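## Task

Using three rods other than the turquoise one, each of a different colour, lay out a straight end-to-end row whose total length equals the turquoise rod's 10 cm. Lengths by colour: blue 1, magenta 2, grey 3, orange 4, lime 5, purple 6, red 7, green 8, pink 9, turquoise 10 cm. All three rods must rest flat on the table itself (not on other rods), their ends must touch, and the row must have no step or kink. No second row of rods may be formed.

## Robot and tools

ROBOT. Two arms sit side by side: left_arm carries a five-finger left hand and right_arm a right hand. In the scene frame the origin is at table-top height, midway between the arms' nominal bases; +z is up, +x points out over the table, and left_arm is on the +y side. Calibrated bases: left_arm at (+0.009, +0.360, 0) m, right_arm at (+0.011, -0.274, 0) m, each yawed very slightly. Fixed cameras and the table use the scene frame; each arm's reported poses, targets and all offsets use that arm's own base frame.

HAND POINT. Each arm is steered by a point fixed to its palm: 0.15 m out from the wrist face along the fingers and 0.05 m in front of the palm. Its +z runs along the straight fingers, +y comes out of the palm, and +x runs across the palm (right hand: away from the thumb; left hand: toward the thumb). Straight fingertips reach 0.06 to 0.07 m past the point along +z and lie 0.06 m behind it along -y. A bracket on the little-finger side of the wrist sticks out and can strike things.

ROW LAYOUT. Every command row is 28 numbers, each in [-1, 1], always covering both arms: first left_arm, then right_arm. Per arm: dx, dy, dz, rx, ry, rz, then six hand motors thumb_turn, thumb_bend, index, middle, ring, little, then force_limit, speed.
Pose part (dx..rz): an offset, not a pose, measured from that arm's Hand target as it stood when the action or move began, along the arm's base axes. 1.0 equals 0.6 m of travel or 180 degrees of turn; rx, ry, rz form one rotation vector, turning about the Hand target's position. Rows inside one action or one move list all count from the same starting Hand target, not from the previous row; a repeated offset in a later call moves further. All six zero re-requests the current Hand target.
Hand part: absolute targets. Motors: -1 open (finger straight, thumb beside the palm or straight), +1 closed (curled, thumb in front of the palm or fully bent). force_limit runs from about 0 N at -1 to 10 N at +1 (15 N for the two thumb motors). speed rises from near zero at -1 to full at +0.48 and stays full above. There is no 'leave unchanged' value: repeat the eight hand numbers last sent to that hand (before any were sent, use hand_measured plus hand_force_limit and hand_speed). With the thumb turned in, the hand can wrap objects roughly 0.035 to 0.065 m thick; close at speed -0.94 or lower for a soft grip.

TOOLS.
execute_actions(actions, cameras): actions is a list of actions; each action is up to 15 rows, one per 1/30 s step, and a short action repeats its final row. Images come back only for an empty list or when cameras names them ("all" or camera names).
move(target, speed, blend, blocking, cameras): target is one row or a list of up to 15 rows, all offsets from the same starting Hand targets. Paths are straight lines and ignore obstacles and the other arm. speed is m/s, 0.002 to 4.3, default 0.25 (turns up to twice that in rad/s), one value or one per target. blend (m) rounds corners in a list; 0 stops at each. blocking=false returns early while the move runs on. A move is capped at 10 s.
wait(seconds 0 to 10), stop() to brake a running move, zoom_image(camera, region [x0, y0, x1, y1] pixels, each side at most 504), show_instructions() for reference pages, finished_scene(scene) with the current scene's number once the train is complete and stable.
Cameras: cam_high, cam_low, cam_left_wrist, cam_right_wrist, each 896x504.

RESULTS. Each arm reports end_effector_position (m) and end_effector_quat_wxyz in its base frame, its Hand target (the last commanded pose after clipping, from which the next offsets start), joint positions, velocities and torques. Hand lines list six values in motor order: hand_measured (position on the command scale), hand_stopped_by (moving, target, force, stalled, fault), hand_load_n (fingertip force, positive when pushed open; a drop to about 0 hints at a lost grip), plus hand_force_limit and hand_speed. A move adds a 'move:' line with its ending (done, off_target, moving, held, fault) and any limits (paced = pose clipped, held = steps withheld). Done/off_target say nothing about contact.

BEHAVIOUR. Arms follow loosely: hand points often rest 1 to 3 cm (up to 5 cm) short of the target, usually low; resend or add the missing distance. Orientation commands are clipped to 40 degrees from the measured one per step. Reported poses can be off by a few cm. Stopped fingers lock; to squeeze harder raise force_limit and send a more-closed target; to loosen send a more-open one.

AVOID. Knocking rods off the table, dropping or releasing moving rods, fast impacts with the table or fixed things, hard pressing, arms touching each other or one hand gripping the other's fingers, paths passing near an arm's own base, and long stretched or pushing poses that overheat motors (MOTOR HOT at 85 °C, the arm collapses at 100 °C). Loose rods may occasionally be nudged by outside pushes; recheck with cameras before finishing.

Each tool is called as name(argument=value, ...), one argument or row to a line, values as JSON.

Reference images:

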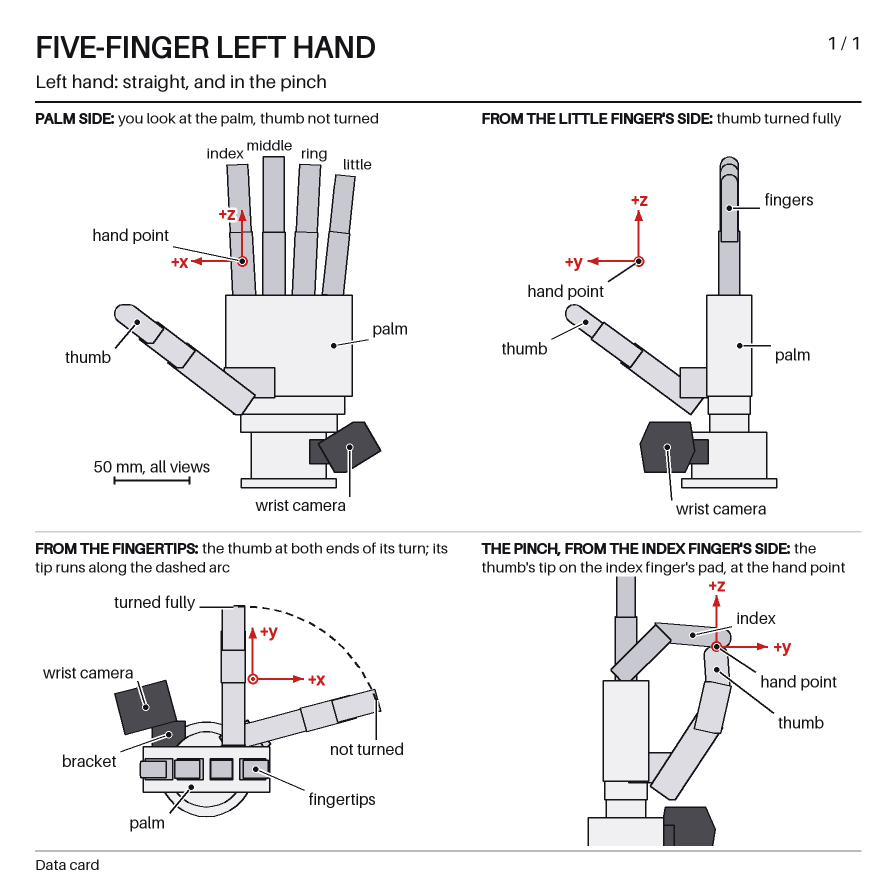

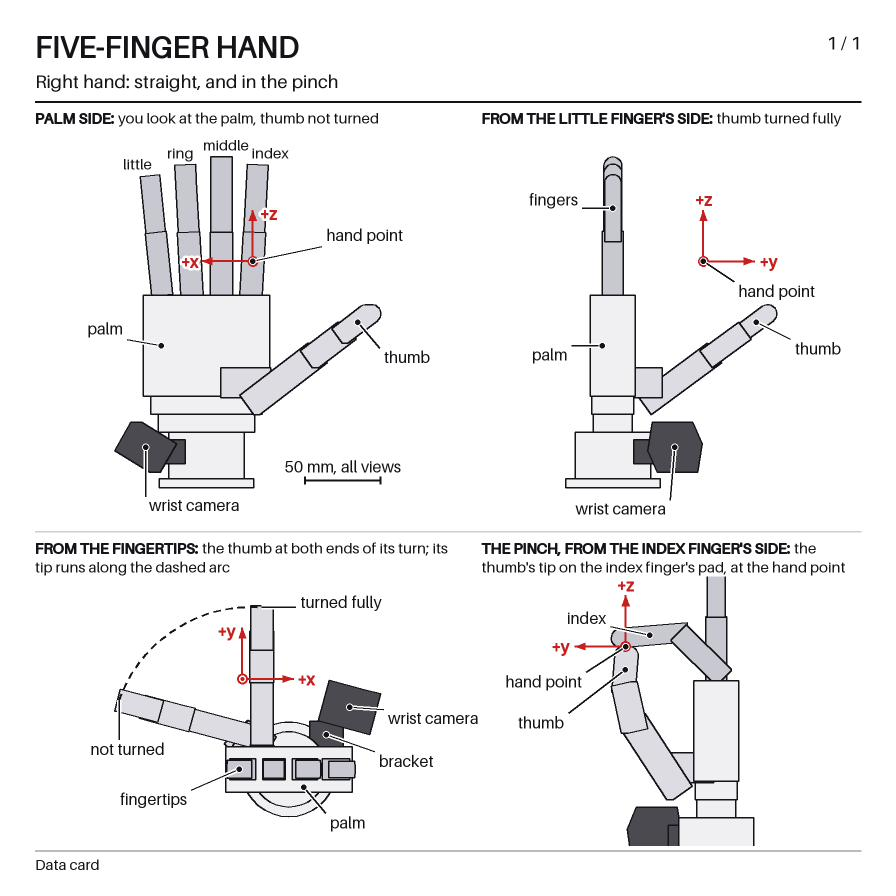

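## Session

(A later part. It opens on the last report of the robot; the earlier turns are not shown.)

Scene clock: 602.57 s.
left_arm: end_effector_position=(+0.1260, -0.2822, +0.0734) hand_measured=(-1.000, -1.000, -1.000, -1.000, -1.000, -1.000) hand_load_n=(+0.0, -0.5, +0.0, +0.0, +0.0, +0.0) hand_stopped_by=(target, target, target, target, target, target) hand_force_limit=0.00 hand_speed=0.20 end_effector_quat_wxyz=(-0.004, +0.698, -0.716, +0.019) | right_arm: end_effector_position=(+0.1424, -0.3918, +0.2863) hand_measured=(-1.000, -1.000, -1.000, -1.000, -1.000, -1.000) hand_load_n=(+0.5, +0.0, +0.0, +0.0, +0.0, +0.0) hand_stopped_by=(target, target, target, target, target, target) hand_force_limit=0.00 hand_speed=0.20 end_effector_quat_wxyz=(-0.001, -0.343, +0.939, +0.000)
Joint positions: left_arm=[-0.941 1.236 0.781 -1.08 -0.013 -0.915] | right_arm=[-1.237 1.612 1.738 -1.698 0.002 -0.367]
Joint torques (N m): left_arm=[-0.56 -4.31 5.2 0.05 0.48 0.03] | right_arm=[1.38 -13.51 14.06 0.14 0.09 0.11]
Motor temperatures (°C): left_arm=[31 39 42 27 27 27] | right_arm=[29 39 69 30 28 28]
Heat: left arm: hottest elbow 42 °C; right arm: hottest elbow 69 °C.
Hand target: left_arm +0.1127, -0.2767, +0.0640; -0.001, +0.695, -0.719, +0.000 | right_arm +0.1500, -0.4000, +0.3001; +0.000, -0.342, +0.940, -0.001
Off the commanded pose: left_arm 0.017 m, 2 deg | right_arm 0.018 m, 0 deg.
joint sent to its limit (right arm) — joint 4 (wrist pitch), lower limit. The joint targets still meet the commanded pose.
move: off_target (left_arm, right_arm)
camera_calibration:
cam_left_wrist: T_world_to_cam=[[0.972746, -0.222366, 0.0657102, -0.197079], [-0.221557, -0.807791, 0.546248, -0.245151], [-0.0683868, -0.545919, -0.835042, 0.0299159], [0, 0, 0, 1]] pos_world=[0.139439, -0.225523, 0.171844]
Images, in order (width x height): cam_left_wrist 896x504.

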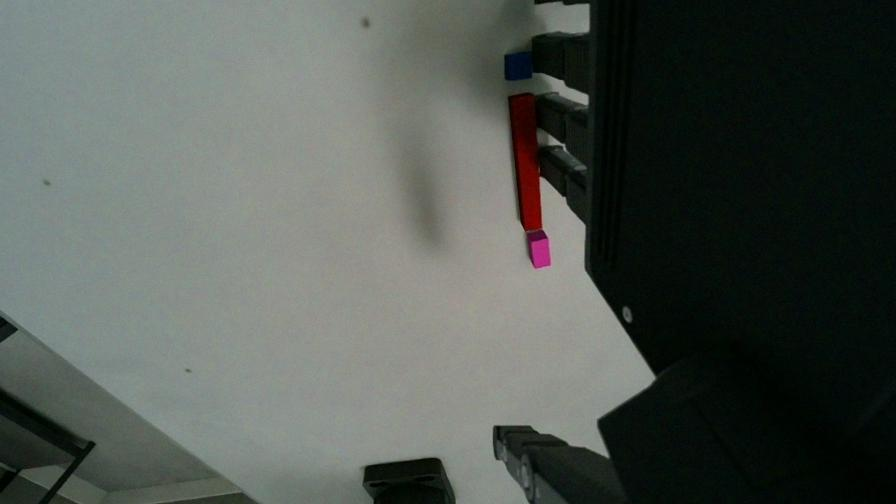

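move(
  target=[
    [0.05,0,0,0,0,0,-1,-1,-1,-1,-1,-1,0,0.2,0,0,0,0,0,0,-1,-1,-1,-1,-1,-1,0,0.2],
    [0.05,-0.0905,0.0333,0,0,0,-1,-1,-1,-1,-1,-1,0,0.2,0,0,0,0,0,0,-1,-1,-1,-1,-1,-1,0,0.2],
    [0.05,-0.0905,0,0,0,0,-1,-1,-1,-1,-1,-1,0,0.2,0,0,0,0,0,0,-1,-1,-1,-1,-1,-1,0,0.2],
  ],
  speed=[0.1,0.15,0.1],
  cameras=["cam_left_wrist"],
)

Scene clock: 647.47 s.
left_arm: end_effector_position=(+0.1376, -0.3198, +0.0754) hand_measured=(-1.000, -1.000, -1.000, -1.000, -1.000, -1.000) hand_load_n=(+0.0, +0.0, +0.0, -3.0, +0.0, +0.0) hand_stopped_by=(target, target, target, target, target, target) hand_force_limit=0.00 hand_speed=0.20 end_effector_quat_wxyz=(-0.001, +0.693, -0.721, -0.009) | right_arm: end_effector_position=(+0.1424, -0.3918, +0.2863) hand_measured=(-1.000, -1.000, -1.000, -1.000, -1.000, -1.000) hand_load_n=(+0.0, +0.0, +0.0, +0.0, +0.0, +0.0) hand_stopped_by=(target, target, target, target, target, target) hand_force_limit=0.00 hand_speed=0.20 end_effector_quat_wxyz=(-0.001, -0.343, +0.939, +0.000)
Joint positions: left_arm=[-0.97 1.379 0.912 -1.121 0 -0.931] | right_arm=[-1.237 1.612 1.738 -1.698 0.002 -0.367]
Joint torques (N m): left_arm=[0.15 -4.25 6.89 1.91 0 0.05] | right_arm=[1.44 -13.33 14.04 0.13 0.09 0.11]
Motor temperatures (°C): left_arm=[31 39 41 27 28 27] | right_arm=[29 39 70 30 28 28]
Heat: left arm: hottest elbow 41 °C; right arm: hottest elbow 70 °C.
Hand target: left_arm +0.1427, -0.3310, +0.0641; -0.001, +0.695, -0.719, +0.000 | right_arm +0.1500, -0.4000, +0.3001; +0.000, -0.342, +0.940, -0.001
Off the commanded pose: left_arm 0.017 m, 1 deg | right_arm 0.018 m, 0 deg.
joint sent to its limit (right arm) — joint 4 (wrist pitch), lower limit. The joint targets still meet the commanded pose.
move: off_target (left_arm, right_arm)
camera_calibration:
cam_left_wrist: T_world_to_cam=[[0.971359, -0.236985, 0.0173087, -0.217648], [-0.210464, -0.824265, 0.525636, -0.27923], [-0.110301, -0.514224, -0.850534, 0.0288866], [0, 0, 0, 1]] pos_world=[0.155833, -0.266884, 0.175109]
Images, in order (width x height): cam_left_wrist 896x504.

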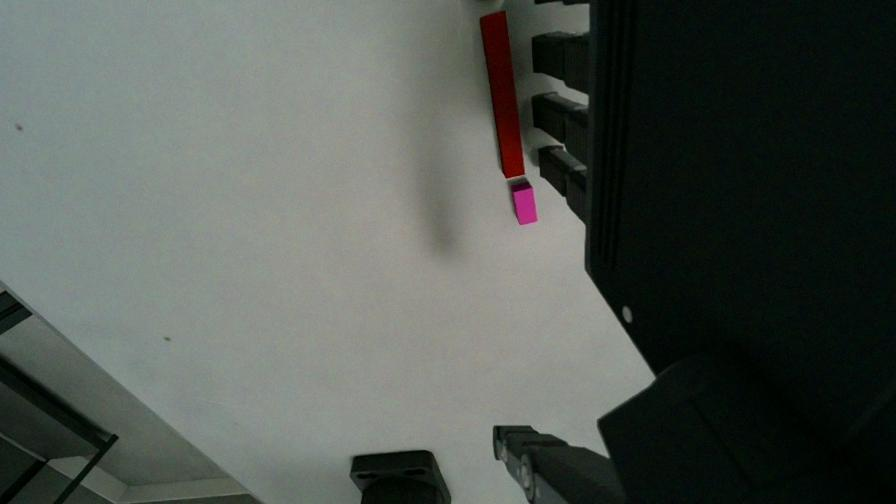

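move(
  target=[
    [0.0167,0,0.05,0,0,0,-1,-1,-1,-1,-1,-1,0,0.2,0,0,0,0,0,0,-1,-1,-1,-1,-1,-1,0,0.2],
    [0.0167,-0.01,0.05,0,0,0,-1,-1,-1,-1,-1,-1,0,0.2,0,0,0,0,0,0,-1,-1,-1,-1,-1,-1,0,0.2],
    [0.01,-0.01,0,0,0,0,-1,-1,-1,-1,-1,-1,0,0.2,0,0,0,0,0,0,-1,-1,-1,-1,-1,-1,0,0.2],
  ],
  speed=[0.1,0.1,0.1],
  cameras=["cam_left_wrist"],
)

Scene clock: 665.13 s.
left_arm: end_effector_position=(+0.1508, -0.3346, +0.0749) hand_measured=(-1.000, -1.000, -1.000, -1.000, -1.000, -1.000) hand_load_n=(+0.0, +0.0, +0.0, -1.5, +0.0, +0.0) hand_stopped_by=(target, target, target, target, target, target) hand_force_limit=0.00 hand_speed=0.20 end_effector_quat_wxyz=(+0.000, +0.695, -0.719, +0.003) | right_arm: end_effector_position=(+0.1424, -0.3918, +0.2863) hand_measured=(-1.000, -1.000, -1.000, -1.000, -1.000, -1.000) hand_load_n=(+0.0, +0.0, +0.0, +0.0, +0.0, +0.0) hand_stopped_by=(target, target, target, target, target, target) hand_force_limit=0.00 hand_speed=0.20 end_effector_quat_wxyz=(-0.001, -0.343, +0.939, +0.000)
Joint positions: left_arm=[-0.964 1.414 0.947 -1.098 0 -0.928] | right_arm=[-1.237 1.612 1.738 -1.698 0.002 -0.367]
Joint torques (N m): left_arm=[-0.09 -5.36 5.96 1.25 0 0.06] | right_arm=[1.38 -13.39 14.04 0.14 0.09 0.11]
Motor temperatures (°C): left_arm=[31 38 43 27 27 27] | right_arm=[29 40 70 30 28 28]
Heat: left arm: hottest elbow 43 °C; right arm: hottest elbow 70 °C.
Hand target: left_arm +0.1487, -0.3370, +0.0640; -0.001, +0.695, -0.719, +0.000 | right_arm +0.1500, -0.4000, +0.3001; +0.000, -0.342, +0.940, -0.001
Off the commanded pose: left_arm 0.011 m, 0 deg | right_arm 0.018 m, 0 deg.
joint sent to its limit (right arm) — joint 4 (wrist pitch), lower limit. The joint targets still meet the commanded pose.
move: off_target (left_arm, right_arm)
camera_calibration:
cam_left_wrist: T_world_to_cam=[[0.971926, -0.232725, 0.0346282, -0.234024], [-0.214364, -0.815184, 0.538073, -0.28568], [-0.0969945, -0.53039, -0.842187, 0.014317], [0, 0, 0, 1]] pos_world=[0.167603, -0.279751, 0.173878]
Images, in order (width x height): cam_left_wrist 896x504.

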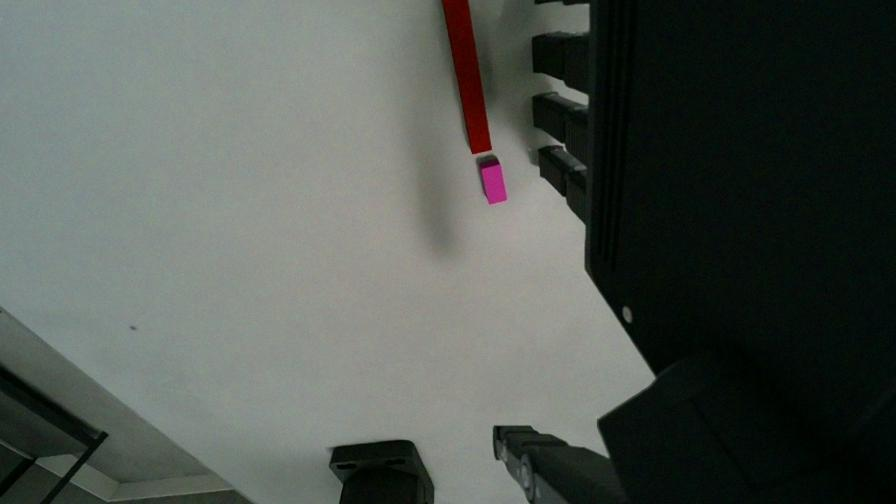

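move(
  target=[-0.062,0,0,0,0,0,-1,-1,-1,-1,-1,-1,0,0.2,0,0,0,0,0,0,-1,-1,-1,-1,-1,-1,0,0.2],
  speed=0.06,
  cameras=["cam_left_wrist"],
)

zoom_image(
  camera="cam_left_wrist",
  region=[400, 0, 620, 240],
)

Scene clock: 670.73 s.
left_arm: end_effector_position=(+0.1241, -0.3402, +0.0738) hand_measured=(-1.000, -1.000, -1.000, -1.000, -1.000, -1.000) hand_load_n=(+0.0, +0.0, +0.0, +0.0, +0.0, +0.0) hand_stopped_by=(target, target, target, target, target, target) hand_force_limit=0.00 hand_speed=0.20 end_effector_quat_wxyz=(-0.004, +0.698, -0.716, +0.015) | right_arm: end_effector_position=(+0.1424, -0.3918, +0.2863) hand_measured=(-1.000, -1.000, -1.000, -1.000, -1.000, -1.000) hand_load_n=(+0.0, -0.5, +0.0, +0.0, -0.5, +0.0) hand_stopped_by=(target, target, target, target, target, target) hand_force_limit=0.00 hand_speed=0.20 end_effector_quat_wxyz=(-0.001, -0.343, +0.939, +0.000)
Joint positions: left_arm=[-1.041 1.372 0.905 -1.077 -0.016 -1.016] | right_arm=[-1.237 1.612 1.738 -1.698 0.002 -0.367]
Joint torques (N m): left_arm=[-0.32 -5.66 5.3 0.43 0.61 0.1] | right_arm=[1.44 -13.39 14.04 0.13 0.08 0.11]
Motor temperatures (°C): left_arm=[31 38 43 27 27 27] | right_arm=[29 40 70 30 28 28]
Heat: left arm: hottest elbow 43 °C; right arm: hottest elbow 70 °C.
Hand target: left_arm +0.1115, -0.3371, +0.0640; -0.001, +0.695, -0.719, +0.000 | right_arm +0.1500, -0.4000, +0.3001; +0.000, -0.342, +0.940, -0.001
Off the commanded pose: left_arm 0.016 m, 2 deg | right_arm 0.018 m, 0 deg.
joint sent to its limit (right arm) — joint 4 (wrist pitch), lower limit. The joint targets still meet the commanded pose.
move: off_target (left_arm, right_arm)
camera_calibration:
cam_left_wrist: T_world_to_cam=[[0.973226, -0.221958, 0.0597157, -0.207714], [-0.218354, -0.811661, 0.541782, -0.293912], [-0.071784, -0.540315, -0.838395, 0.000973595], [0, 0, 0, 1]] pos_world=[0.138045, -0.284135, 0.172456]
Images, in order (width x height): cam_left_wrist 896x504.

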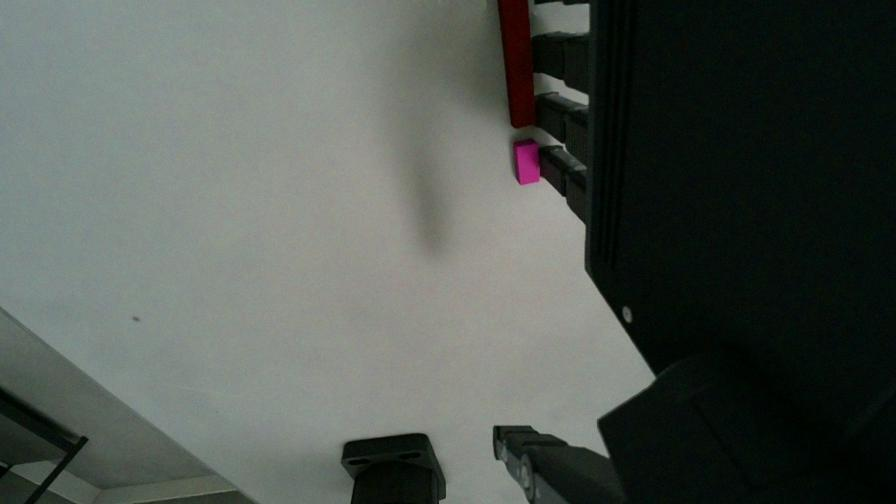

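Scaled by 2.100 from the camera's 896x504 image, which has a finer 1280x720 frame.

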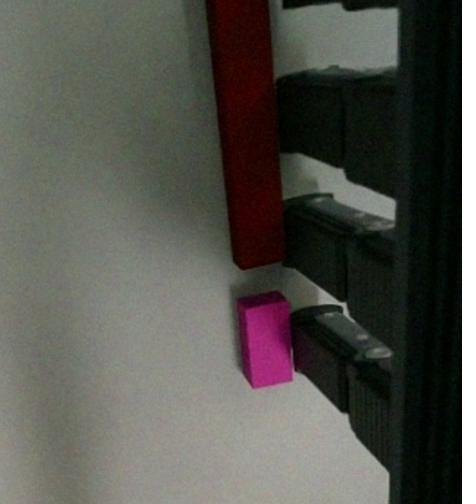

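move(
  target=[
    [0.064,0,0,0,0,0,-1,-1,-1,-1,-1,-1,0,0.2,0,0,0,0,0,0,-1,-1,-1,-1,-1,-1,0,0.2],
    [0.064,0,0.0833,0,0,0,-1,-1,-1,-1,-1,-1,0,0.2,0,0,0,0,0,0,-1,-1,-1,-1,-1,-1,0,0.2],
    [0.0775,0.01,0.0833,0,0,-0.5,-1,-1,-1,-1,-1,-1,0,0.2,0,0,0,0,0,0,-1,-1,-1,-1,-1,-1,0,0.2],
    [0.0775,0.0152,0,0,0,-0.5,-1,-1,-1,-1,-1,-1,0,0.2,0,0,0,0,0,0,-1,-1,-1,-1,-1,-1,0,0.2],
  ],
  speed=[0.1,0.15,0.4,0.1],
  cameras=["cam_left_wrist"],
)

zoom_image(
  camera="cam_left_wrist",
  region=[350, 0, 620, 240],
)

Scene clock: 687.90 s.
left_arm: end_effector_position=(+0.1585, -0.3273, +0.0747) hand_measured=(-1.000, -1.000, -1.000, -1.000, -1.000, -1.000) hand_load_n=(+0.0, +0.0, +0.0, -1.0, -0.5, +0.0) hand_stopped_by=(target, target, target, target, target, target) hand_force_limit=0.00 hand_speed=0.20 end_effector_quat_wxyz=(+0.003, +0.012, +1.000, -0.005) | right_arm: end_effector_position=(+0.1424, -0.3918, +0.2863) hand_measured=(-1.000, -1.000, -1.000, -1.000, -1.000, -1.000) hand_load_n=(+0.0, -0.5, +0.0, +0.0, +0.0, +0.0) hand_stopped_by=(target, target, target, target, target, target) hand_force_limit=0.00 hand_speed=0.20 end_effector_quat_wxyz=(-0.001, -0.343, +0.939, +0.000)
Joint positions: left_arm=[-1.12 1.557 1.106 -1.108 -0.002 0.475] | right_arm=[-1.237 1.612 1.738 -1.698 0.002 -0.367]
Joint torques (N m): left_arm=[0.56 -7.82 6.23 0.88 0.07 0.24] | right_arm=[1.44 -13.51 14.06 0.12 0.09 0.1]
Motor temperatures (°C): left_arm=[31 38 43 27 28 27] | right_arm=[29 40 71 30 28 28]
Heat: left arm: hottest elbow 43 °C; right arm: hottest elbow 71 °C.
Hand target: left_arm +0.1581, -0.3278, +0.0640; +0.001, +0.017, +1.000, +0.000 | right_arm +0.1500, -0.4000, +0.3001; +0.000, -0.342, +0.940, -0.001
Off the commanded pose: left_arm 0.011 m, 1 deg | right_arm 0.018 m, 0 deg.
joint sent to its limit (right arm) — joint 4 (wrist pitch), lower limit. The joint targets still meet the commanded pose.
move: off_target (left_arm, right_arm)
camera_calibration:
cam_left_wrist: T_world_to_cam=[[-0.222428, -0.974204, 0.0381213, -0.293425], [-0.823421, 0.20865, 0.527677, 0.154486], [-0.522019, 0.0859802, -0.848589, 0.288275], [0, 0, 0, 1]] pos_world=[0.212426, -0.342875, 0.174294]
Images, in order (width x height): cam_left_wrist 896x504.

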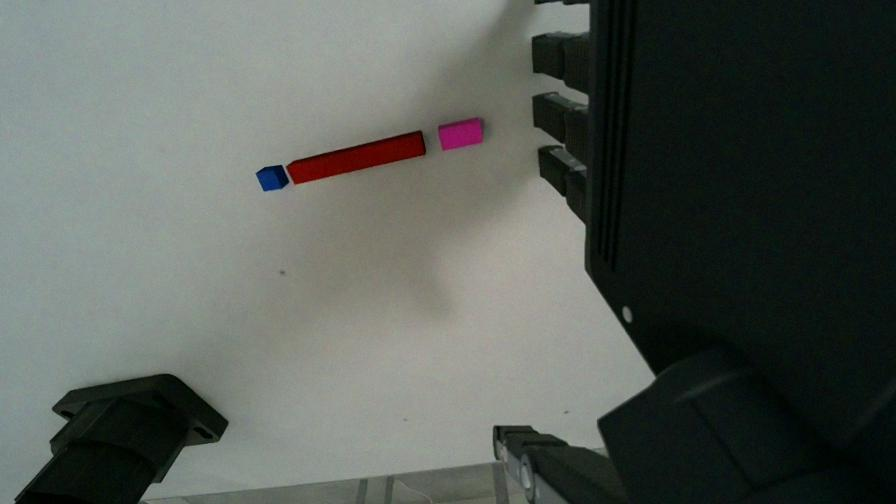

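Scaled by 1.867 from the camera's 896x504 image, which has a finer 1280x720 frame.

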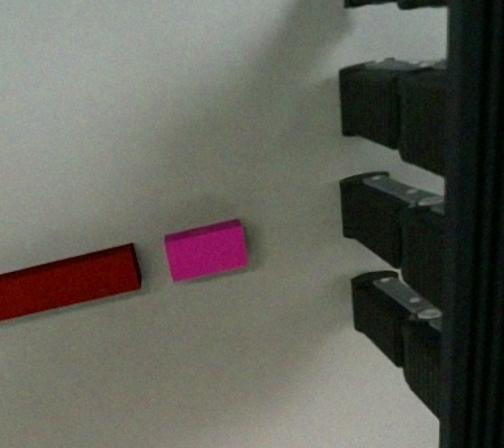

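move(
  target=[0.0023,0.0955,0,0,0,0,-1,-1,-1,-1,-1,-1,0,0.2,0,0,0,0,0,0,-1,-1,-1,-1,-1,-1,0,0.2],
  speed=0.05,
  cameras=["cam_left_wrist"],
)

zoom_image(
  camera="cam_left_wrist",
  region=[350, 0, 620, 200],
)

Scene clock: 701.87 s.
left_arm: end_effector_position=(+0.1587, -0.2830, +0.0728) hand_measured=(-1.000, -1.000, -1.000, -1.000, -1.000, -1.000) hand_load_n=(+0.0, +0.0, +0.0, +0.5, +0.0, +0.0) hand_stopped_by=(target, target, target, target, target, target) hand_force_limit=0.00 hand_speed=0.20 end_effector_quat_wxyz=(+0.006, +0.019, +1.000, -0.016) | right_arm: end_effector_position=(+0.1424, -0.3918, +0.2863) hand_measured=(-1.000, -1.000, -1.000, -1.000, -1.000, -1.000) hand_load_n=(+0.0, +0.0, +0.0, +0.0, +0.0, +0.0) hand_stopped_by=(target, target, target, target, target, target) hand_force_limit=0.00 hand_speed=0.20 end_effector_quat_wxyz=(-0.001, -0.343, +0.939, +0.000)
Joint positions: left_arm=[-1.069 1.444 0.978 -1.07 0.005 0.539] | right_arm=[-1.237 1.612 1.738 -1.698 0.002 -0.367]
Joint torques (N m): left_arm=[1.73 -7 5.23 0.17 -0.2 0.26] | right_arm=[1.38 -13.39 14.04 0.14 0.08 0.11]
Motor temperatures (°C): left_arm=[31 38 42 27 27 27] | right_arm=[29 40 71 30 28 28]
Heat: left arm: hottest elbow 42 °C; right arm: hottest elbow 71 °C.
Hand target: left_arm +0.1593, -0.2706, +0.0639; +0.000, +0.018, +1.000, +0.000 | right_arm +0.1500, -0.4000, +0.3001; +0.000, -0.342, +0.940, -0.001
Off the commanded pose: left_arm 0.015 m, 2 deg | right_arm 0.018 m, 0 deg.
joint sent to its limit (right arm) — joint 4 (wrist pitch), lower limit. The joint targets still meet the commanded pose.
move: off_target (left_arm, right_arm)
camera_calibration:
cam_left_wrist: T_world_to_cam=[[-0.235511, -0.970062, 0.0592828, -0.248439], [-0.823381, 0.231562, 0.518096, 0.153491], [-0.516313, 0.073205, -0.853266, 0.278801], [0, 0, 0, 1]] pos_world=[0.21182, -0.296954, 0.173097]
Images, in order (width x height): cam_left_wrist 896x504.

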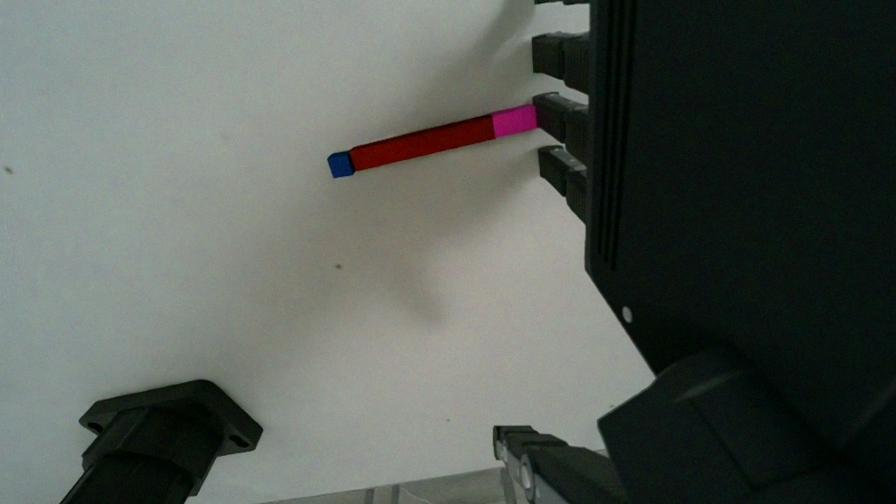

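Scaled by 1.867 from the camera's 896x504 image, which has a finer 1280x720 frame.

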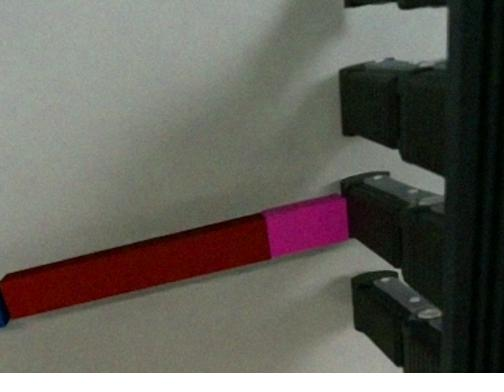

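zoom_image(
  camera="cam_left_wrist",
  region=[310, 120, 410, 200],
)

zoom_image(
  camera="cam_left_wrist",
  region=[450, 80, 560, 160],
)

Scaled by 5.040 from the camera's 896x504 image, which has a finer 1280x720 frame.

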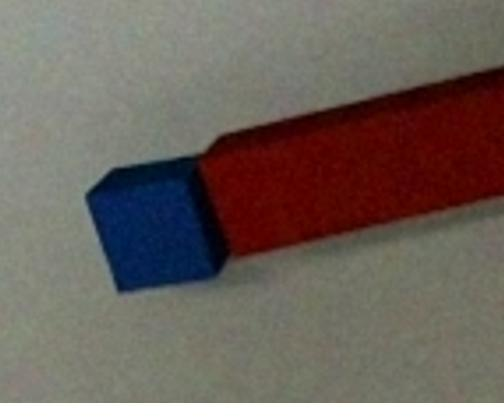

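Scaled by 4.582 from the camera's 896x504 image, which has a finer 1280x720 frame.

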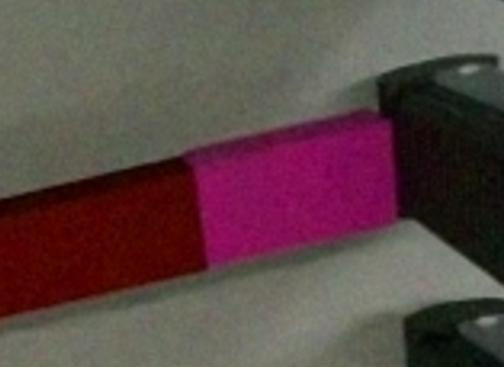

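move(
  target=[
    [0,-0.0583,0,0,0,0,-1,-1,-1,-1,-1,-1,0,0.2,0,0,0,0,0,0,-1,-1,-1,-1,-1,-1,0,0.2],
    [0,-0.0583,0.0833,0,0,0,-1,-1,-1,-1,-1,-1,0,0.2,0,0,0,0,0,0,-1,-1,-1,-1,-1,-1,0,0.2],
    [-0.0122,-0.0257,0.0833,0,0,0.5033,-1,-1,-1,-1,-1,-1,0,0.2,0,0,0,0,0,0,-1,-1,-1,-1,-1,-1,0,0.2],
    [-0.0122,-0.0257,0,0,0,0.5033,-1,-1,-1,-1,-1,-1,0,0.2,0,0,0,0,0,0,-1,-1,-1,-1,-1,-1,0,0.2],
  ],
  speed=[0.1,0.15,0.4,0.1],
  cameras=["cam_left_wrist"],
)

zoom_image(
  camera="cam_left_wrist",
  region=[350, 0, 620, 240],
)

Scene clock: 750.33 s.
left_arm: end_effector_position=(+0.1487, -0.2853, +0.0747) hand_measured=(-1.000, -1.000, -1.000, -1.000, -1.000, -1.000) hand_load_n=(+0.0, +0.0, +0.0, -2.0, +0.0, +0.0) hand_stopped_by=(target, target, target, target, target, target) hand_force_limit=0.00 hand_speed=0.20 end_effector_quat_wxyz=(+0.000, +0.693, -0.721, +0.002) | right_arm: end_effector_position=(+0.1424, -0.3918, +0.2863) hand_measured=(-1.000, -1.000, -1.000, -1.000, -1.000, -1.000) hand_load_n=(+0.0, -0.5, +0.0, +0.0, +0.0, +0.0) hand_stopped_by=(target, target, target, target, target, target) hand_force_limit=0.00 hand_speed=0.20 end_effector_quat_wxyz=(-0.001, -0.343, +0.939, +0.000)
Joint positions: left_arm=[-0.885 1.308 0.845 -1.103 -0.001 -0.844] | right_arm=[-1.237 1.612 1.738 -1.698 0.002 -0.367]
Joint torques (N m): left_arm=[1.32 -3.96 5.96 1.35 0.05 0.05] | right_arm=[1.44 -13.33 14.05 0.14 0.09 0.11]
Motor temperatures (°C): left_arm=[31 38 42 27 27 27] | right_arm=[28 40 72 30 28 28]
Heat: left arm: hottest elbow 42 °C; right arm: hottest elbow 72 °C.
Hand target: left_arm +0.1521, -0.2861, +0.0640; -0.001, +0.698, -0.716, +0.000 | right_arm +0.1500, -0.4000, +0.3001; +0.000, -0.342, +0.940, -0.001
Off the commanded pose: left_arm 0.011 m, 1 deg | right_arm 0.018 m, 0 deg.
joint sent to its limit (right arm) — joint 4 (wrist pitch), lower limit. The joint targets still meet the commanded pose.
move: off_target (left_arm, right_arm)
camera_calibration:
cam_left_wrist: T_world_to_cam=[[0.970561, -0.238427, 0.0341142, -0.221877], [-0.219065, -0.814984, 0.536481, -0.244967], [-0.100109, -0.52816, -0.843223, 0.0412605], [0, 0, 0, 1]] pos_world=[0.165812, -0.230754, 0.173781]
Images, in order (width x height): cam_left_wrist 896x504.

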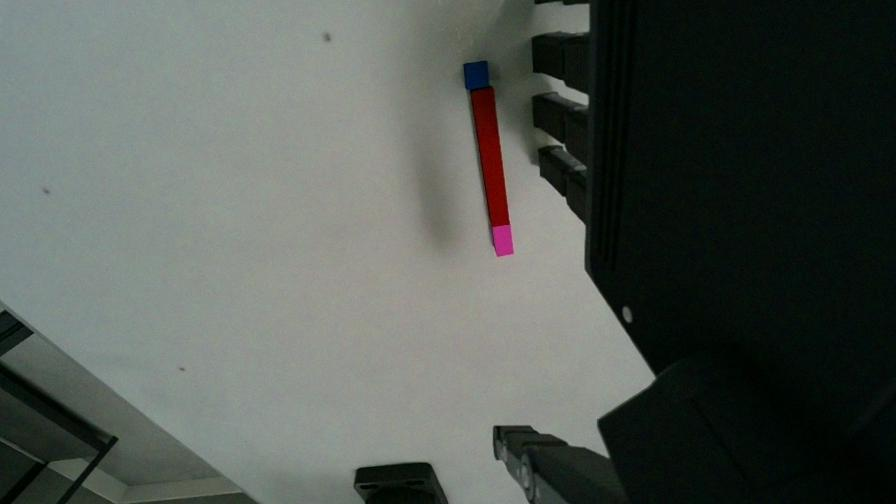

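Scaled by 1.867 from the camera's 896x504 image, which has a finer 1280x720 frame.

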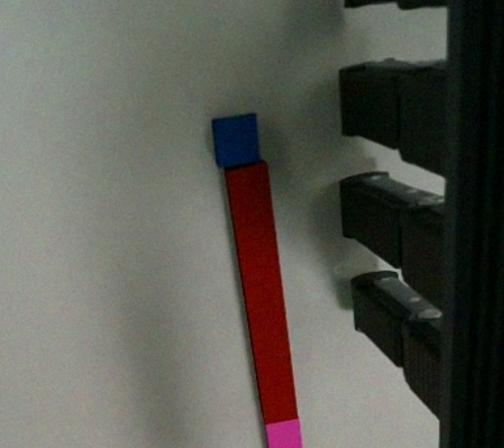

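move(
  target=[-0.064,0.005,0,0,0,0,-1,-1,-1,-1,-1,-1,0,0.2,0,0,0,0,0,0,-1,-1,-1,-1,-1,-1,0,0.2],
  speed=0.06,
  cameras=["cam_left_wrist"],
)

zoom_image(
  camera="cam_left_wrist",
  region=[450, 0, 600, 240],
)

Scene clock: 756.00 s.
left_arm: end_effector_position=(+0.1263, -0.2871, +0.0734) hand_measured=(-1.000, -1.000, -1.000, -1.000, -1.000, -1.000) hand_load_n=(+0.0, +0.0, +0.0, +0.0, +0.0, +0.0) hand_stopped_by=(target, target, target, target, target, target) hand_force_limit=0.00 hand_speed=0.20 end_effector_quat_wxyz=(-0.005, +0.701, -0.713, +0.017) | right_arm: end_effector_position=(+0.1424, -0.3918, +0.2863) hand_measured=(-1.000, -1.000, -1.000, -1.000, -1.000, -1.000) hand_load_n=(+0.0, +0.0, +0.5, +0.0, +0.0, +0.0) hand_stopped_by=(target, target, target, target, target, target) hand_force_limit=0.00 hand_speed=0.20 end_effector_quat_wxyz=(-0.001, -0.343, +0.939, +0.000)
Joint positions: left_arm=[-0.95 1.249 0.792 -1.082 -0.015 -0.934] | right_arm=[-1.237 1.612 1.738 -1.698 0.002 -0.367]
Joint torques (N m): left_arm=[-0.5 -4.07 5.23 0.27 0.62 0.05] | right_arm=[1.38 -13.39 14.02 0.14 0.09 0.11]
Motor temperatures (°C): left_arm=[31 38 42 27 27 27] | right_arm=[28 40 72 30 28 28]
Heat: left arm: hottest elbow 42 °C; right arm: hottest elbow 72 °C.
Hand target: left_arm +0.1137, -0.2831, +0.0640; -0.001, +0.698, -0.716, +0.000 | right_arm +0.1500, -0.4000, +0.3001; +0.000, -0.342, +0.940, -0.001
Off the commanded pose: left_arm 0.016 m, 2 deg | right_arm 0.018 m, 0 deg.
joint sent to its limit (right arm) — joint 4 (wrist pitch), lower limit. The joint targets still meet the commanded pose.
move: off_target (left_arm, right_arm)
camera_calibration:
cam_left_wrist: T_world_to_cam=[[0.974785, -0.213662, 0.0643598, -0.196184], [-0.213839, -0.812013, 0.543055, -0.250998], [-0.0637689, -0.543124, -0.837227, 0.027614], [0, 0, 0, 1]] pos_world=[0.139325, -0.230732, 0.172051]
Images, in order (width x height): cam_left_wrist 896x504.

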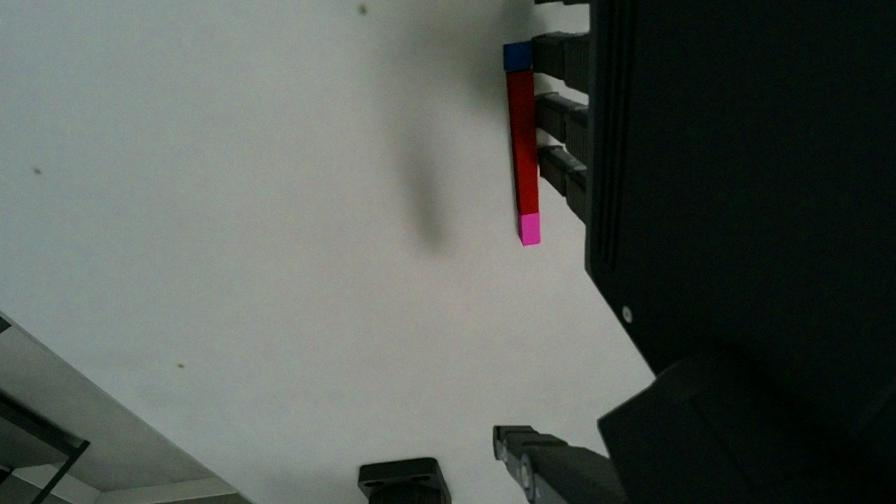

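Scaled by 2.100 from the camera's 896x504 image, which has a finer 1280x720 frame.

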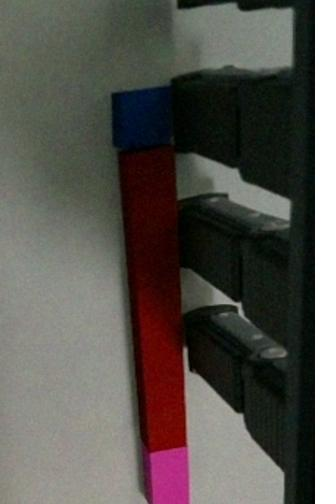

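zoom_image(
  camera="cam_left_wrist",
  region=[480, 180, 570, 260],
)

zoom_image(
  camera="cam_left_wrist",
  region=[480, 30, 570, 110],
)

Scaled by 5.600 from the camera's 896x504 image, which has a finer 1280x720 frame.

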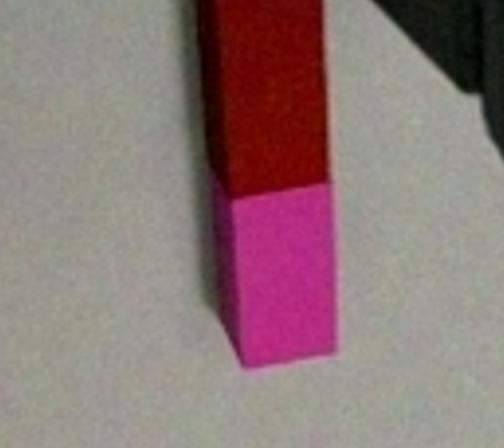

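Scaled by 5.600 from the camera's 896x504 image, which has a finer 1280x720 frame.

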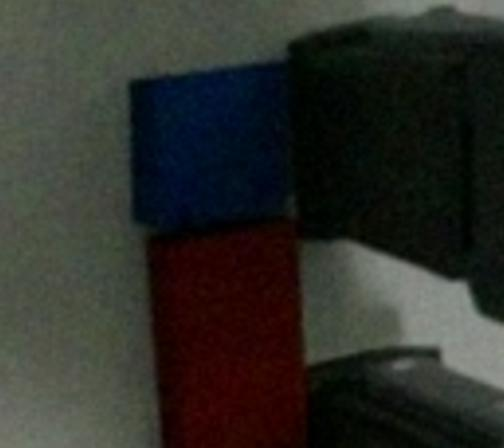

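move(
  target=[
    [-0.0025,0,0,0,0,0,-1,-1,-1,-1,-1,-1,0,0.2,0,0,0,0,0,0,-1,-1,-1,-1,-1,-1,0,0.2],
    [0.0605,0,0,0,0,0,-1,-1,-1,-1,-1,-1,0,0.2,0,0,0,0,0,0,-1,-1,-1,-1,-1,-1,0,0.2],
    [0.0605,0,0.0833,0,0,0,-1,-1,-1,-1,-1,-1,0,0.2,0,0,0,0,0,0,-1,-1,-1,-1,-1,-1,0,0.2],
    [0.0747,-0.0482,0.0833,0,0,-0.498,-1,-1,-1,-1,-1,-1,0,0.2,0,0,0,0,0,0,-1,-1,-1,-1,-1,-1,0,0.2],
    [0.0747,-0.0482,0,0,0,-0.498,-1,-1,-1,-1,-1,-1,0,0.2,0,0,0,0,0,0,-1,-1,-1,-1,-1,-1,0,0.2],
  ],
  speed=[0.05,0.12,0.18,0.45,0.12],
  cameras=["cam_left_wrist"],
)

zoom_image(
  camera="cam_left_wrist",
  region=[260, 60, 600, 260],
)

Scene clock: 776.40 s.
left_arm: end_effector_position=(+0.1599, -0.3120, +0.0744) hand_measured=(-1.000, -1.000, -1.000, -1.000, -1.000, -1.000) hand_load_n=(+0.0, +0.0, +0.5, -1.0, +0.0, +0.0) hand_stopped_by=(target, target, target, target, target, target) hand_force_limit=0.00 hand_speed=0.20 end_effector_quat_wxyz=(+0.004, +0.003, +1.000, -0.006) | right_arm: end_effector_position=(+0.1424, -0.3918, +0.2863) hand_measured=(-1.000, -1.000, -1.000, -1.000, -1.000, -1.000) hand_load_n=(+0.0, +0.0, +0.0, +0.0, +0.0, +0.0) hand_stopped_by=(target, target, target, target, target, target) hand_force_limit=0.00 hand_speed=0.20 end_effector_quat_wxyz=(-0.001, -0.343, +0.939, +0.000)
Joint positions: left_arm=[-1.098 1.522 1.066 -1.099 -0.002 0.479] | right_arm=[-1.237 1.612 1.738 -1.698 0.002 -0.367]
Joint torques (N m): left_arm=[0.44 -7.41 6.23 0.81 0.09 0.25] | right_arm=[1.32 -13.39 14.05 0.14 0.09 0.1]
Motor temperatures (°C): left_arm=[31 38 42 27 28 27] | right_arm=[28 40 73 30 28 28]
Heat: left arm: hottest elbow 42 °C; right arm: hottest elbow 73 °C.
Hand target: left_arm +0.1585, -0.3119, +0.0640; +0.000, +0.009, +1.000, +0.000 | right_arm +0.1500, -0.4000, +0.3001; +0.000, -0.342, +0.940, -0.001
Off the commanded pose: left_arm 0.010 m, 1 deg | right_arm 0.018 m, 0 deg.
joint sent to its limit (right arm) — joint 4 (wrist pitch), lower limit. The joint targets still meet the commanded pose.
move: off_target (right_arm)
camera_calibration:
cam_left_wrist: T_world_to_cam=[[-0.205012, -0.977903, 0.0409321, -0.282307], [-0.827726, 0.195543, 0.525959, 0.149242], [-0.522341, 0.0739474, -0.849524, 0.283847], [0, 0, 0, 1]] pos_world=[0.21392, -0.326242, 0.174195]
Images, in order (width x height): cam_left_wrist 896x504.

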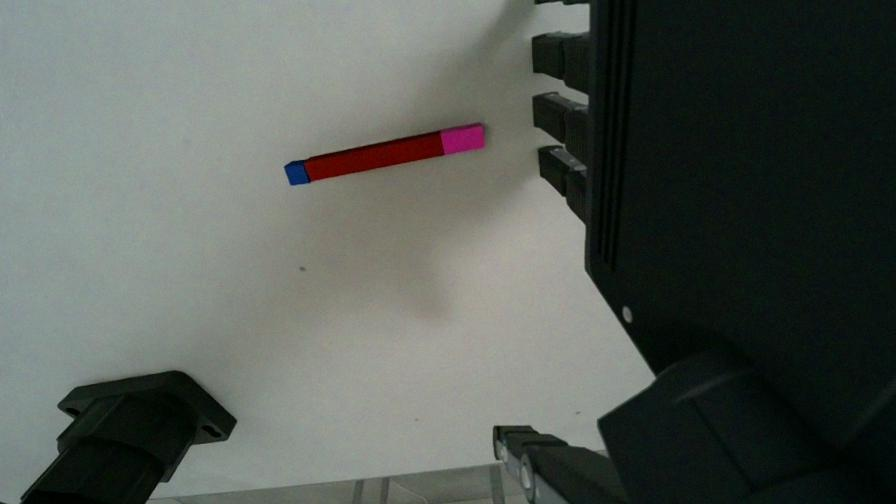

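Scaled by 1.482 from the camera's 896x504 image, which has a finer 1280x720 frame.

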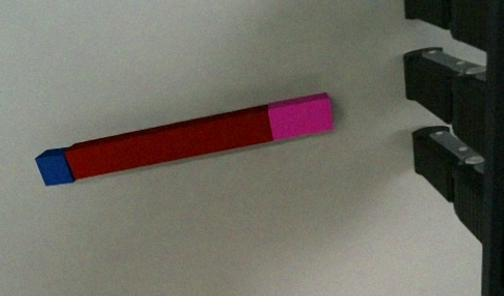

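move(
  target=[-0.0005,0.0749,0,0,0,0,-1,-1,-1,-1,-1,-1,0,0.2,0,0,0,0,0,0,-1,-1,-1,-1,-1,-1,0,0.2],
  speed=0.06,
  cameras=["cam_left_wrist"],
)

zoom_image(
  camera="cam_left_wrist",
  region=[310, 120, 410, 200],
)

zoom_image(
  camera="cam_left_wrist",
  region=[450, 80, 560, 160],
)

Scene clock: 782.77 s.
left_arm: end_effector_position=(+0.1580, -0.2793, +0.0728) hand_measured=(-1.000, -1.000, -1.000, -1.000, -1.000, -1.000) hand_load_n=(+0.0, +0.0, +0.0, +0.0, +0.0, +0.5) hand_stopped_by=(target, target, target, target, target, target) hand_force_limit=0.00 hand_speed=0.20 end_effector_quat_wxyz=(+0.006, +0.010, +1.000, -0.016) | right_arm: end_effector_position=(+0.1424, -0.3918, +0.2863) hand_measured=(-1.000, -1.000, -1.000, -1.000, -1.000, -1.000) hand_load_n=(+0.0, +0.0, +0.0, +0.0, +0.0, +0.0) hand_stopped_by=(target, target, target, target, target, target) hand_force_limit=0.00 hand_speed=0.20 end_effector_quat_wxyz=(-0.001, -0.343, +0.939, +0.000)
Joint positions: left_arm=[-1.063 1.435 0.969 -1.07 0.005 0.528] | right_arm=[-1.237 1.612 1.738 -1.698 0.002 -0.367]
Joint torques (N m): left_arm=[1.49 -6.71 5.12 0.16 -0.17 0.29] | right_arm=[1.38 -13.33 14.04 0.13 0.09 0.11]
Motor temperatures (°C): left_arm=[31 38 42 27 27 27] | right_arm=[28 40 73 30 28 28]
Heat: left arm: hottest elbow 42 °C; right arm: hottest elbow 73 °C.
Hand target: left_arm +0.1582, -0.2670, +0.0640; +0.000, +0.009, +1.000, +0.000 | right_arm +0.1500, -0.4000, +0.3001; +0.000, -0.342, +0.940, -0.001
Off the commanded pose: left_arm 0.015 m, 2 deg | right_arm 0.018 m, 0 deg.
joint sent to its limit (right arm) — joint 4 (wrist pitch), lower limit. The joint targets still meet the commanded pose.
move: off_target (left_arm, right_arm)
camera_calibration:
cam_left_wrist: T_world_to_cam=[[-0.218812, -0.973966, 0.0592499, -0.248735], [-0.827178, 0.217359, 0.5182, 0.148637], [-0.517588, 0.0643784, -0.853204, 0.275881], [0, 0, 0, 1]] pos_world=[0.211315, -0.292328, 0.173097]
Images, in order (width x height): cam_left_wrist 896x504.

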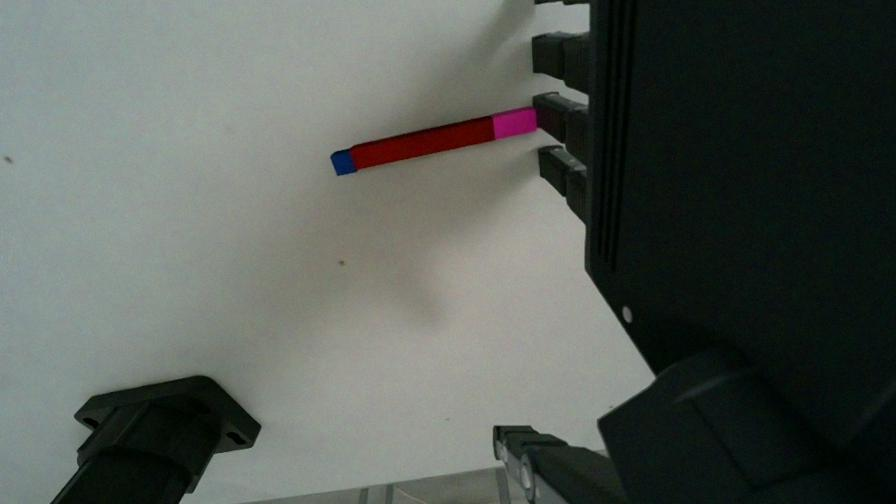

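Scaled by 5.040 from the camera's 896x504 image, which has a finer 1280x720 frame.

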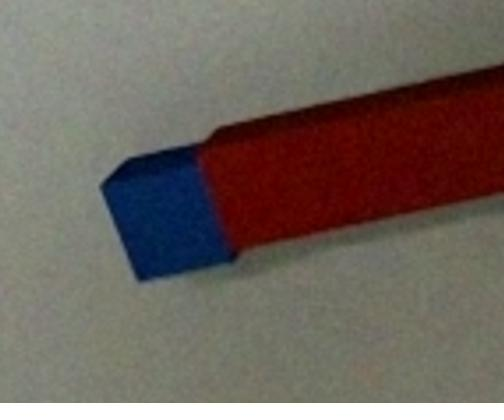

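Scaled by 4.582 from the camera's 896x504 image, which has a finer 1280x720 frame.

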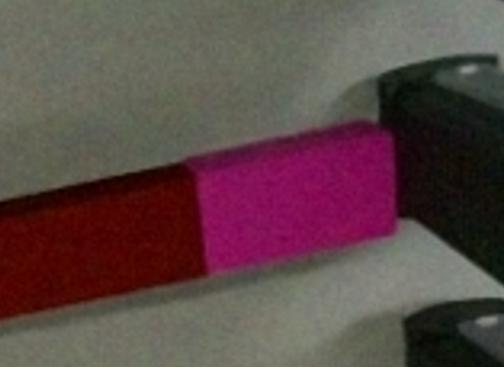

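move(
  target=[
    [0,-0.055,0,0,0,0,-1,-1,-1,-1,-1,-1,0,0.2,0,0,0,0,0,0,-1,-1,-1,-1,-1,-1,0,0.2],
    [0,-0.055,0.0833,0,0,0,-1,-1,-1,-1,-1,-1,0,0.2,0,0,0,0,0,0,-1,-1,-1,-1,-1,-1,0,0.2],
    [-0.0162,-0.0767,0.0833,0,0,0.4974,-1,-1,-1,-1,-1,-1,0,0.2,0,0,0,0,0,0,-1,-1,-1,-1,-1,-1,0,0.2],
    [-0.0162,-0.0767,0,0,0,0.4974,-1,-1,-1,-1,-1,-1,0,0.2,0,0,0,0,0,0,-1,-1,-1,-1,-1,-1,0,0.2],
  ],
  speed=[0.1,0.15,0.4,0.1],
)

move(
  target=[-0.06,0,0,0,0,0,-1,-1,-1,-1,-1,-1,0,0.2,0,0,0,0,0,0,-1,-1,-1,-1,-1,-1,0,0.2],
  speed=0.06,
  cameras=["cam_left_wrist"],
)

zoom_image(
  camera="cam_left_wrist",
  region=[470, 0, 570, 80],
)

Scene clock: 801.73 s.
left_arm: end_effector_position=(+0.1452, -0.3122, +0.0748) hand_measured=(-1.000, -1.000, -1.000, -1.000, -1.000, -1.000) hand_load_n=(+0.0, +0.0, +0.5, -1.5, +0.0, +0.0) hand_stopped_by=(target, target, target, target, target, target) hand_force_limit=0.00 hand_speed=0.20 end_effector_quat_wxyz=(+0.000, +0.692, -0.722, +0.002) | right_arm: end_effector_position=(+0.1424, -0.3918, +0.2863) hand_measured=(-1.000, -1.000, -1.000, -1.000, -1.000, -1.000) hand_load_n=(+0.0, +0.0, +0.0, +0.0, +0.0, +0.0) hand_stopped_by=(target, target, target, target, target, target) hand_force_limit=0.00 hand_speed=0.20 end_effector_quat_wxyz=(-0.001, -0.343, +0.939, +0.000)
Joint positions: left_arm=[-0.94 1.36 0.892 -1.099 0 -0.899] | right_arm=[-1.237 1.612 1.738 -1.698 0.002 -0.367]
Joint torques (N m): left_arm=[1.32 -4.31 6.08 1.26 -0.01 0.03] | right_arm=[1.38 -13.39 14.05 0.12 0.09 0.1]
Motor temperatures (°C): left_arm=[31 38 43 27 27 27] | right_arm=[28 40 73 30 28 28]
Heat: left arm: hottest elbow 43 °C; right arm: hottest elbow 73 °C.
Hand target: left_arm +0.1485, -0.3129, +0.0639; -0.001, +0.698, -0.716, +0.000 | right_arm +0.1500, -0.4000, +0.3001; +0.000, -0.342, +0.940, -0.001
Off the commanded pose: left_arm 0.011 m, 1 deg | right_arm 0.018 m, 0 deg.
joint sent to its limit (right arm) — joint 4 (wrist pitch), lower limit. The joint targets still meet the commanded pose.
move: off_target (left_arm, right_arm)

Scene clock: 802.87 s.
left_arm: end_effector_position=(+0.1250, -0.3163, +0.0736) hand_measured=(-1.000, -1.000, -1.000, -1.000, -1.000, -1.000) hand_load_n=(+0.0, +0.0, +0.0, +0.0, +0.0, +0.0) hand_stopped_by=(target, target, target, target, target, target) hand_force_limit=0.00 hand_speed=0.20 end_effector_quat_wxyz=(-0.005, +0.701, -0.713, +0.015) | right_arm: end_effector_position=(+0.1424, -0.3918, +0.2863) hand_measured=(-1.000, -1.000, -1.000, -1.000, -1.000, -1.000) hand_load_n=(+0.0, -0.5, +0.0, +0.0, +0.0, +0.0) hand_stopped_by=(target, target, target, target, target, target) hand_force_limit=0.00 hand_speed=0.20 end_effector_quat_wxyz=(-0.001, -0.343, +0.939, +0.000)
Joint positions: left_arm=[-1.003 1.317 0.852 -1.078 -0.016 -0.986] | right_arm=[-1.237 1.612 1.738 -1.698 0.002 -0.367]
Joint torques (N m): left_arm=[-0.67 -4.72 5.24 0.38 0.63 0.08] | right_arm=[1.44 -13.33 14.05 0.14 0.09 0.11]
Motor temperatures (°C): left_arm=[31 38 42 27 27 27] | right_arm=[28 40 73 30 28 28]
Heat: left arm: hottest elbow 42 °C; right arm: hottest elbow 73 °C.
Hand target: left_arm +0.1124, -0.3131, +0.0640; +0.000, +0.698, -0.716, +0.000 | right_arm +0.1500, -0.4000, +0.3001; +0.000, -0.342, +0.940, -0.001
Off the commanded pose: left_arm 0.016 m, 2 deg | right_arm 0.018 m, 0 deg.
joint sent to its limit (right arm) — joint 4 (wrist pitch), lower limit. The joint targets still meet the commanded pose.
move: off_target (left_arm, right_arm)
camera_calibration:
cam_left_wrist: T_world_to_cam=[[0.974892, -0.214129, 0.0611008, -0.201064], [-0.212555, -0.813078, 0.541963, -0.275383], [-0.0663705, -0.541343, -0.838178, 0.0127929], [0, 0, 0, 1]] pos_world=[0.13833, -0.260036, 0.172255]
Images, in order (width x height): cam_left_wrist 896x504.

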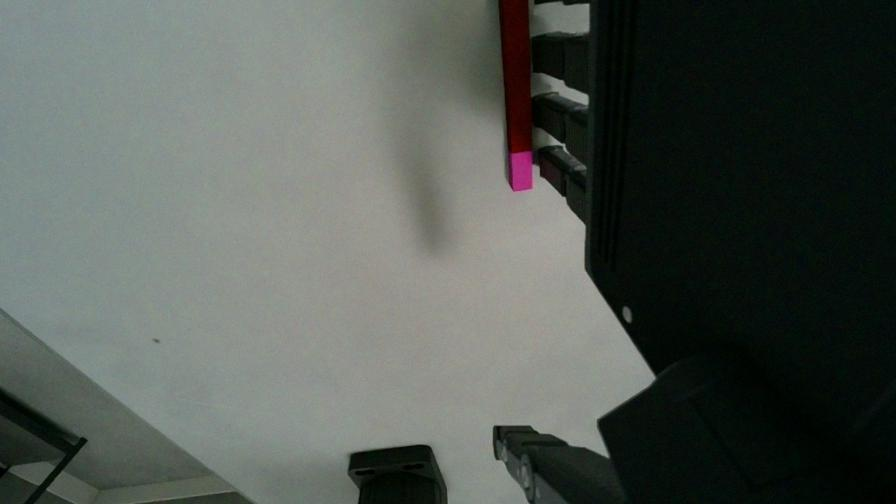

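Scaled by 5.040 from the camera's 896x504 image, which has a finer 1280x720 frame.

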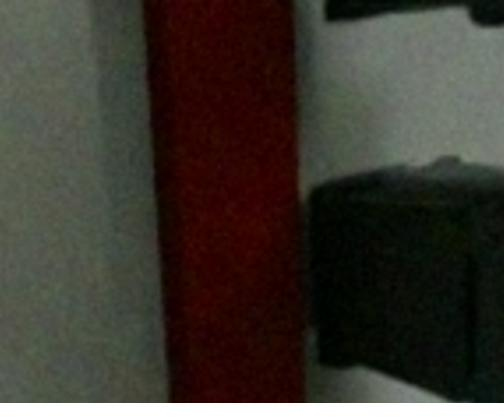

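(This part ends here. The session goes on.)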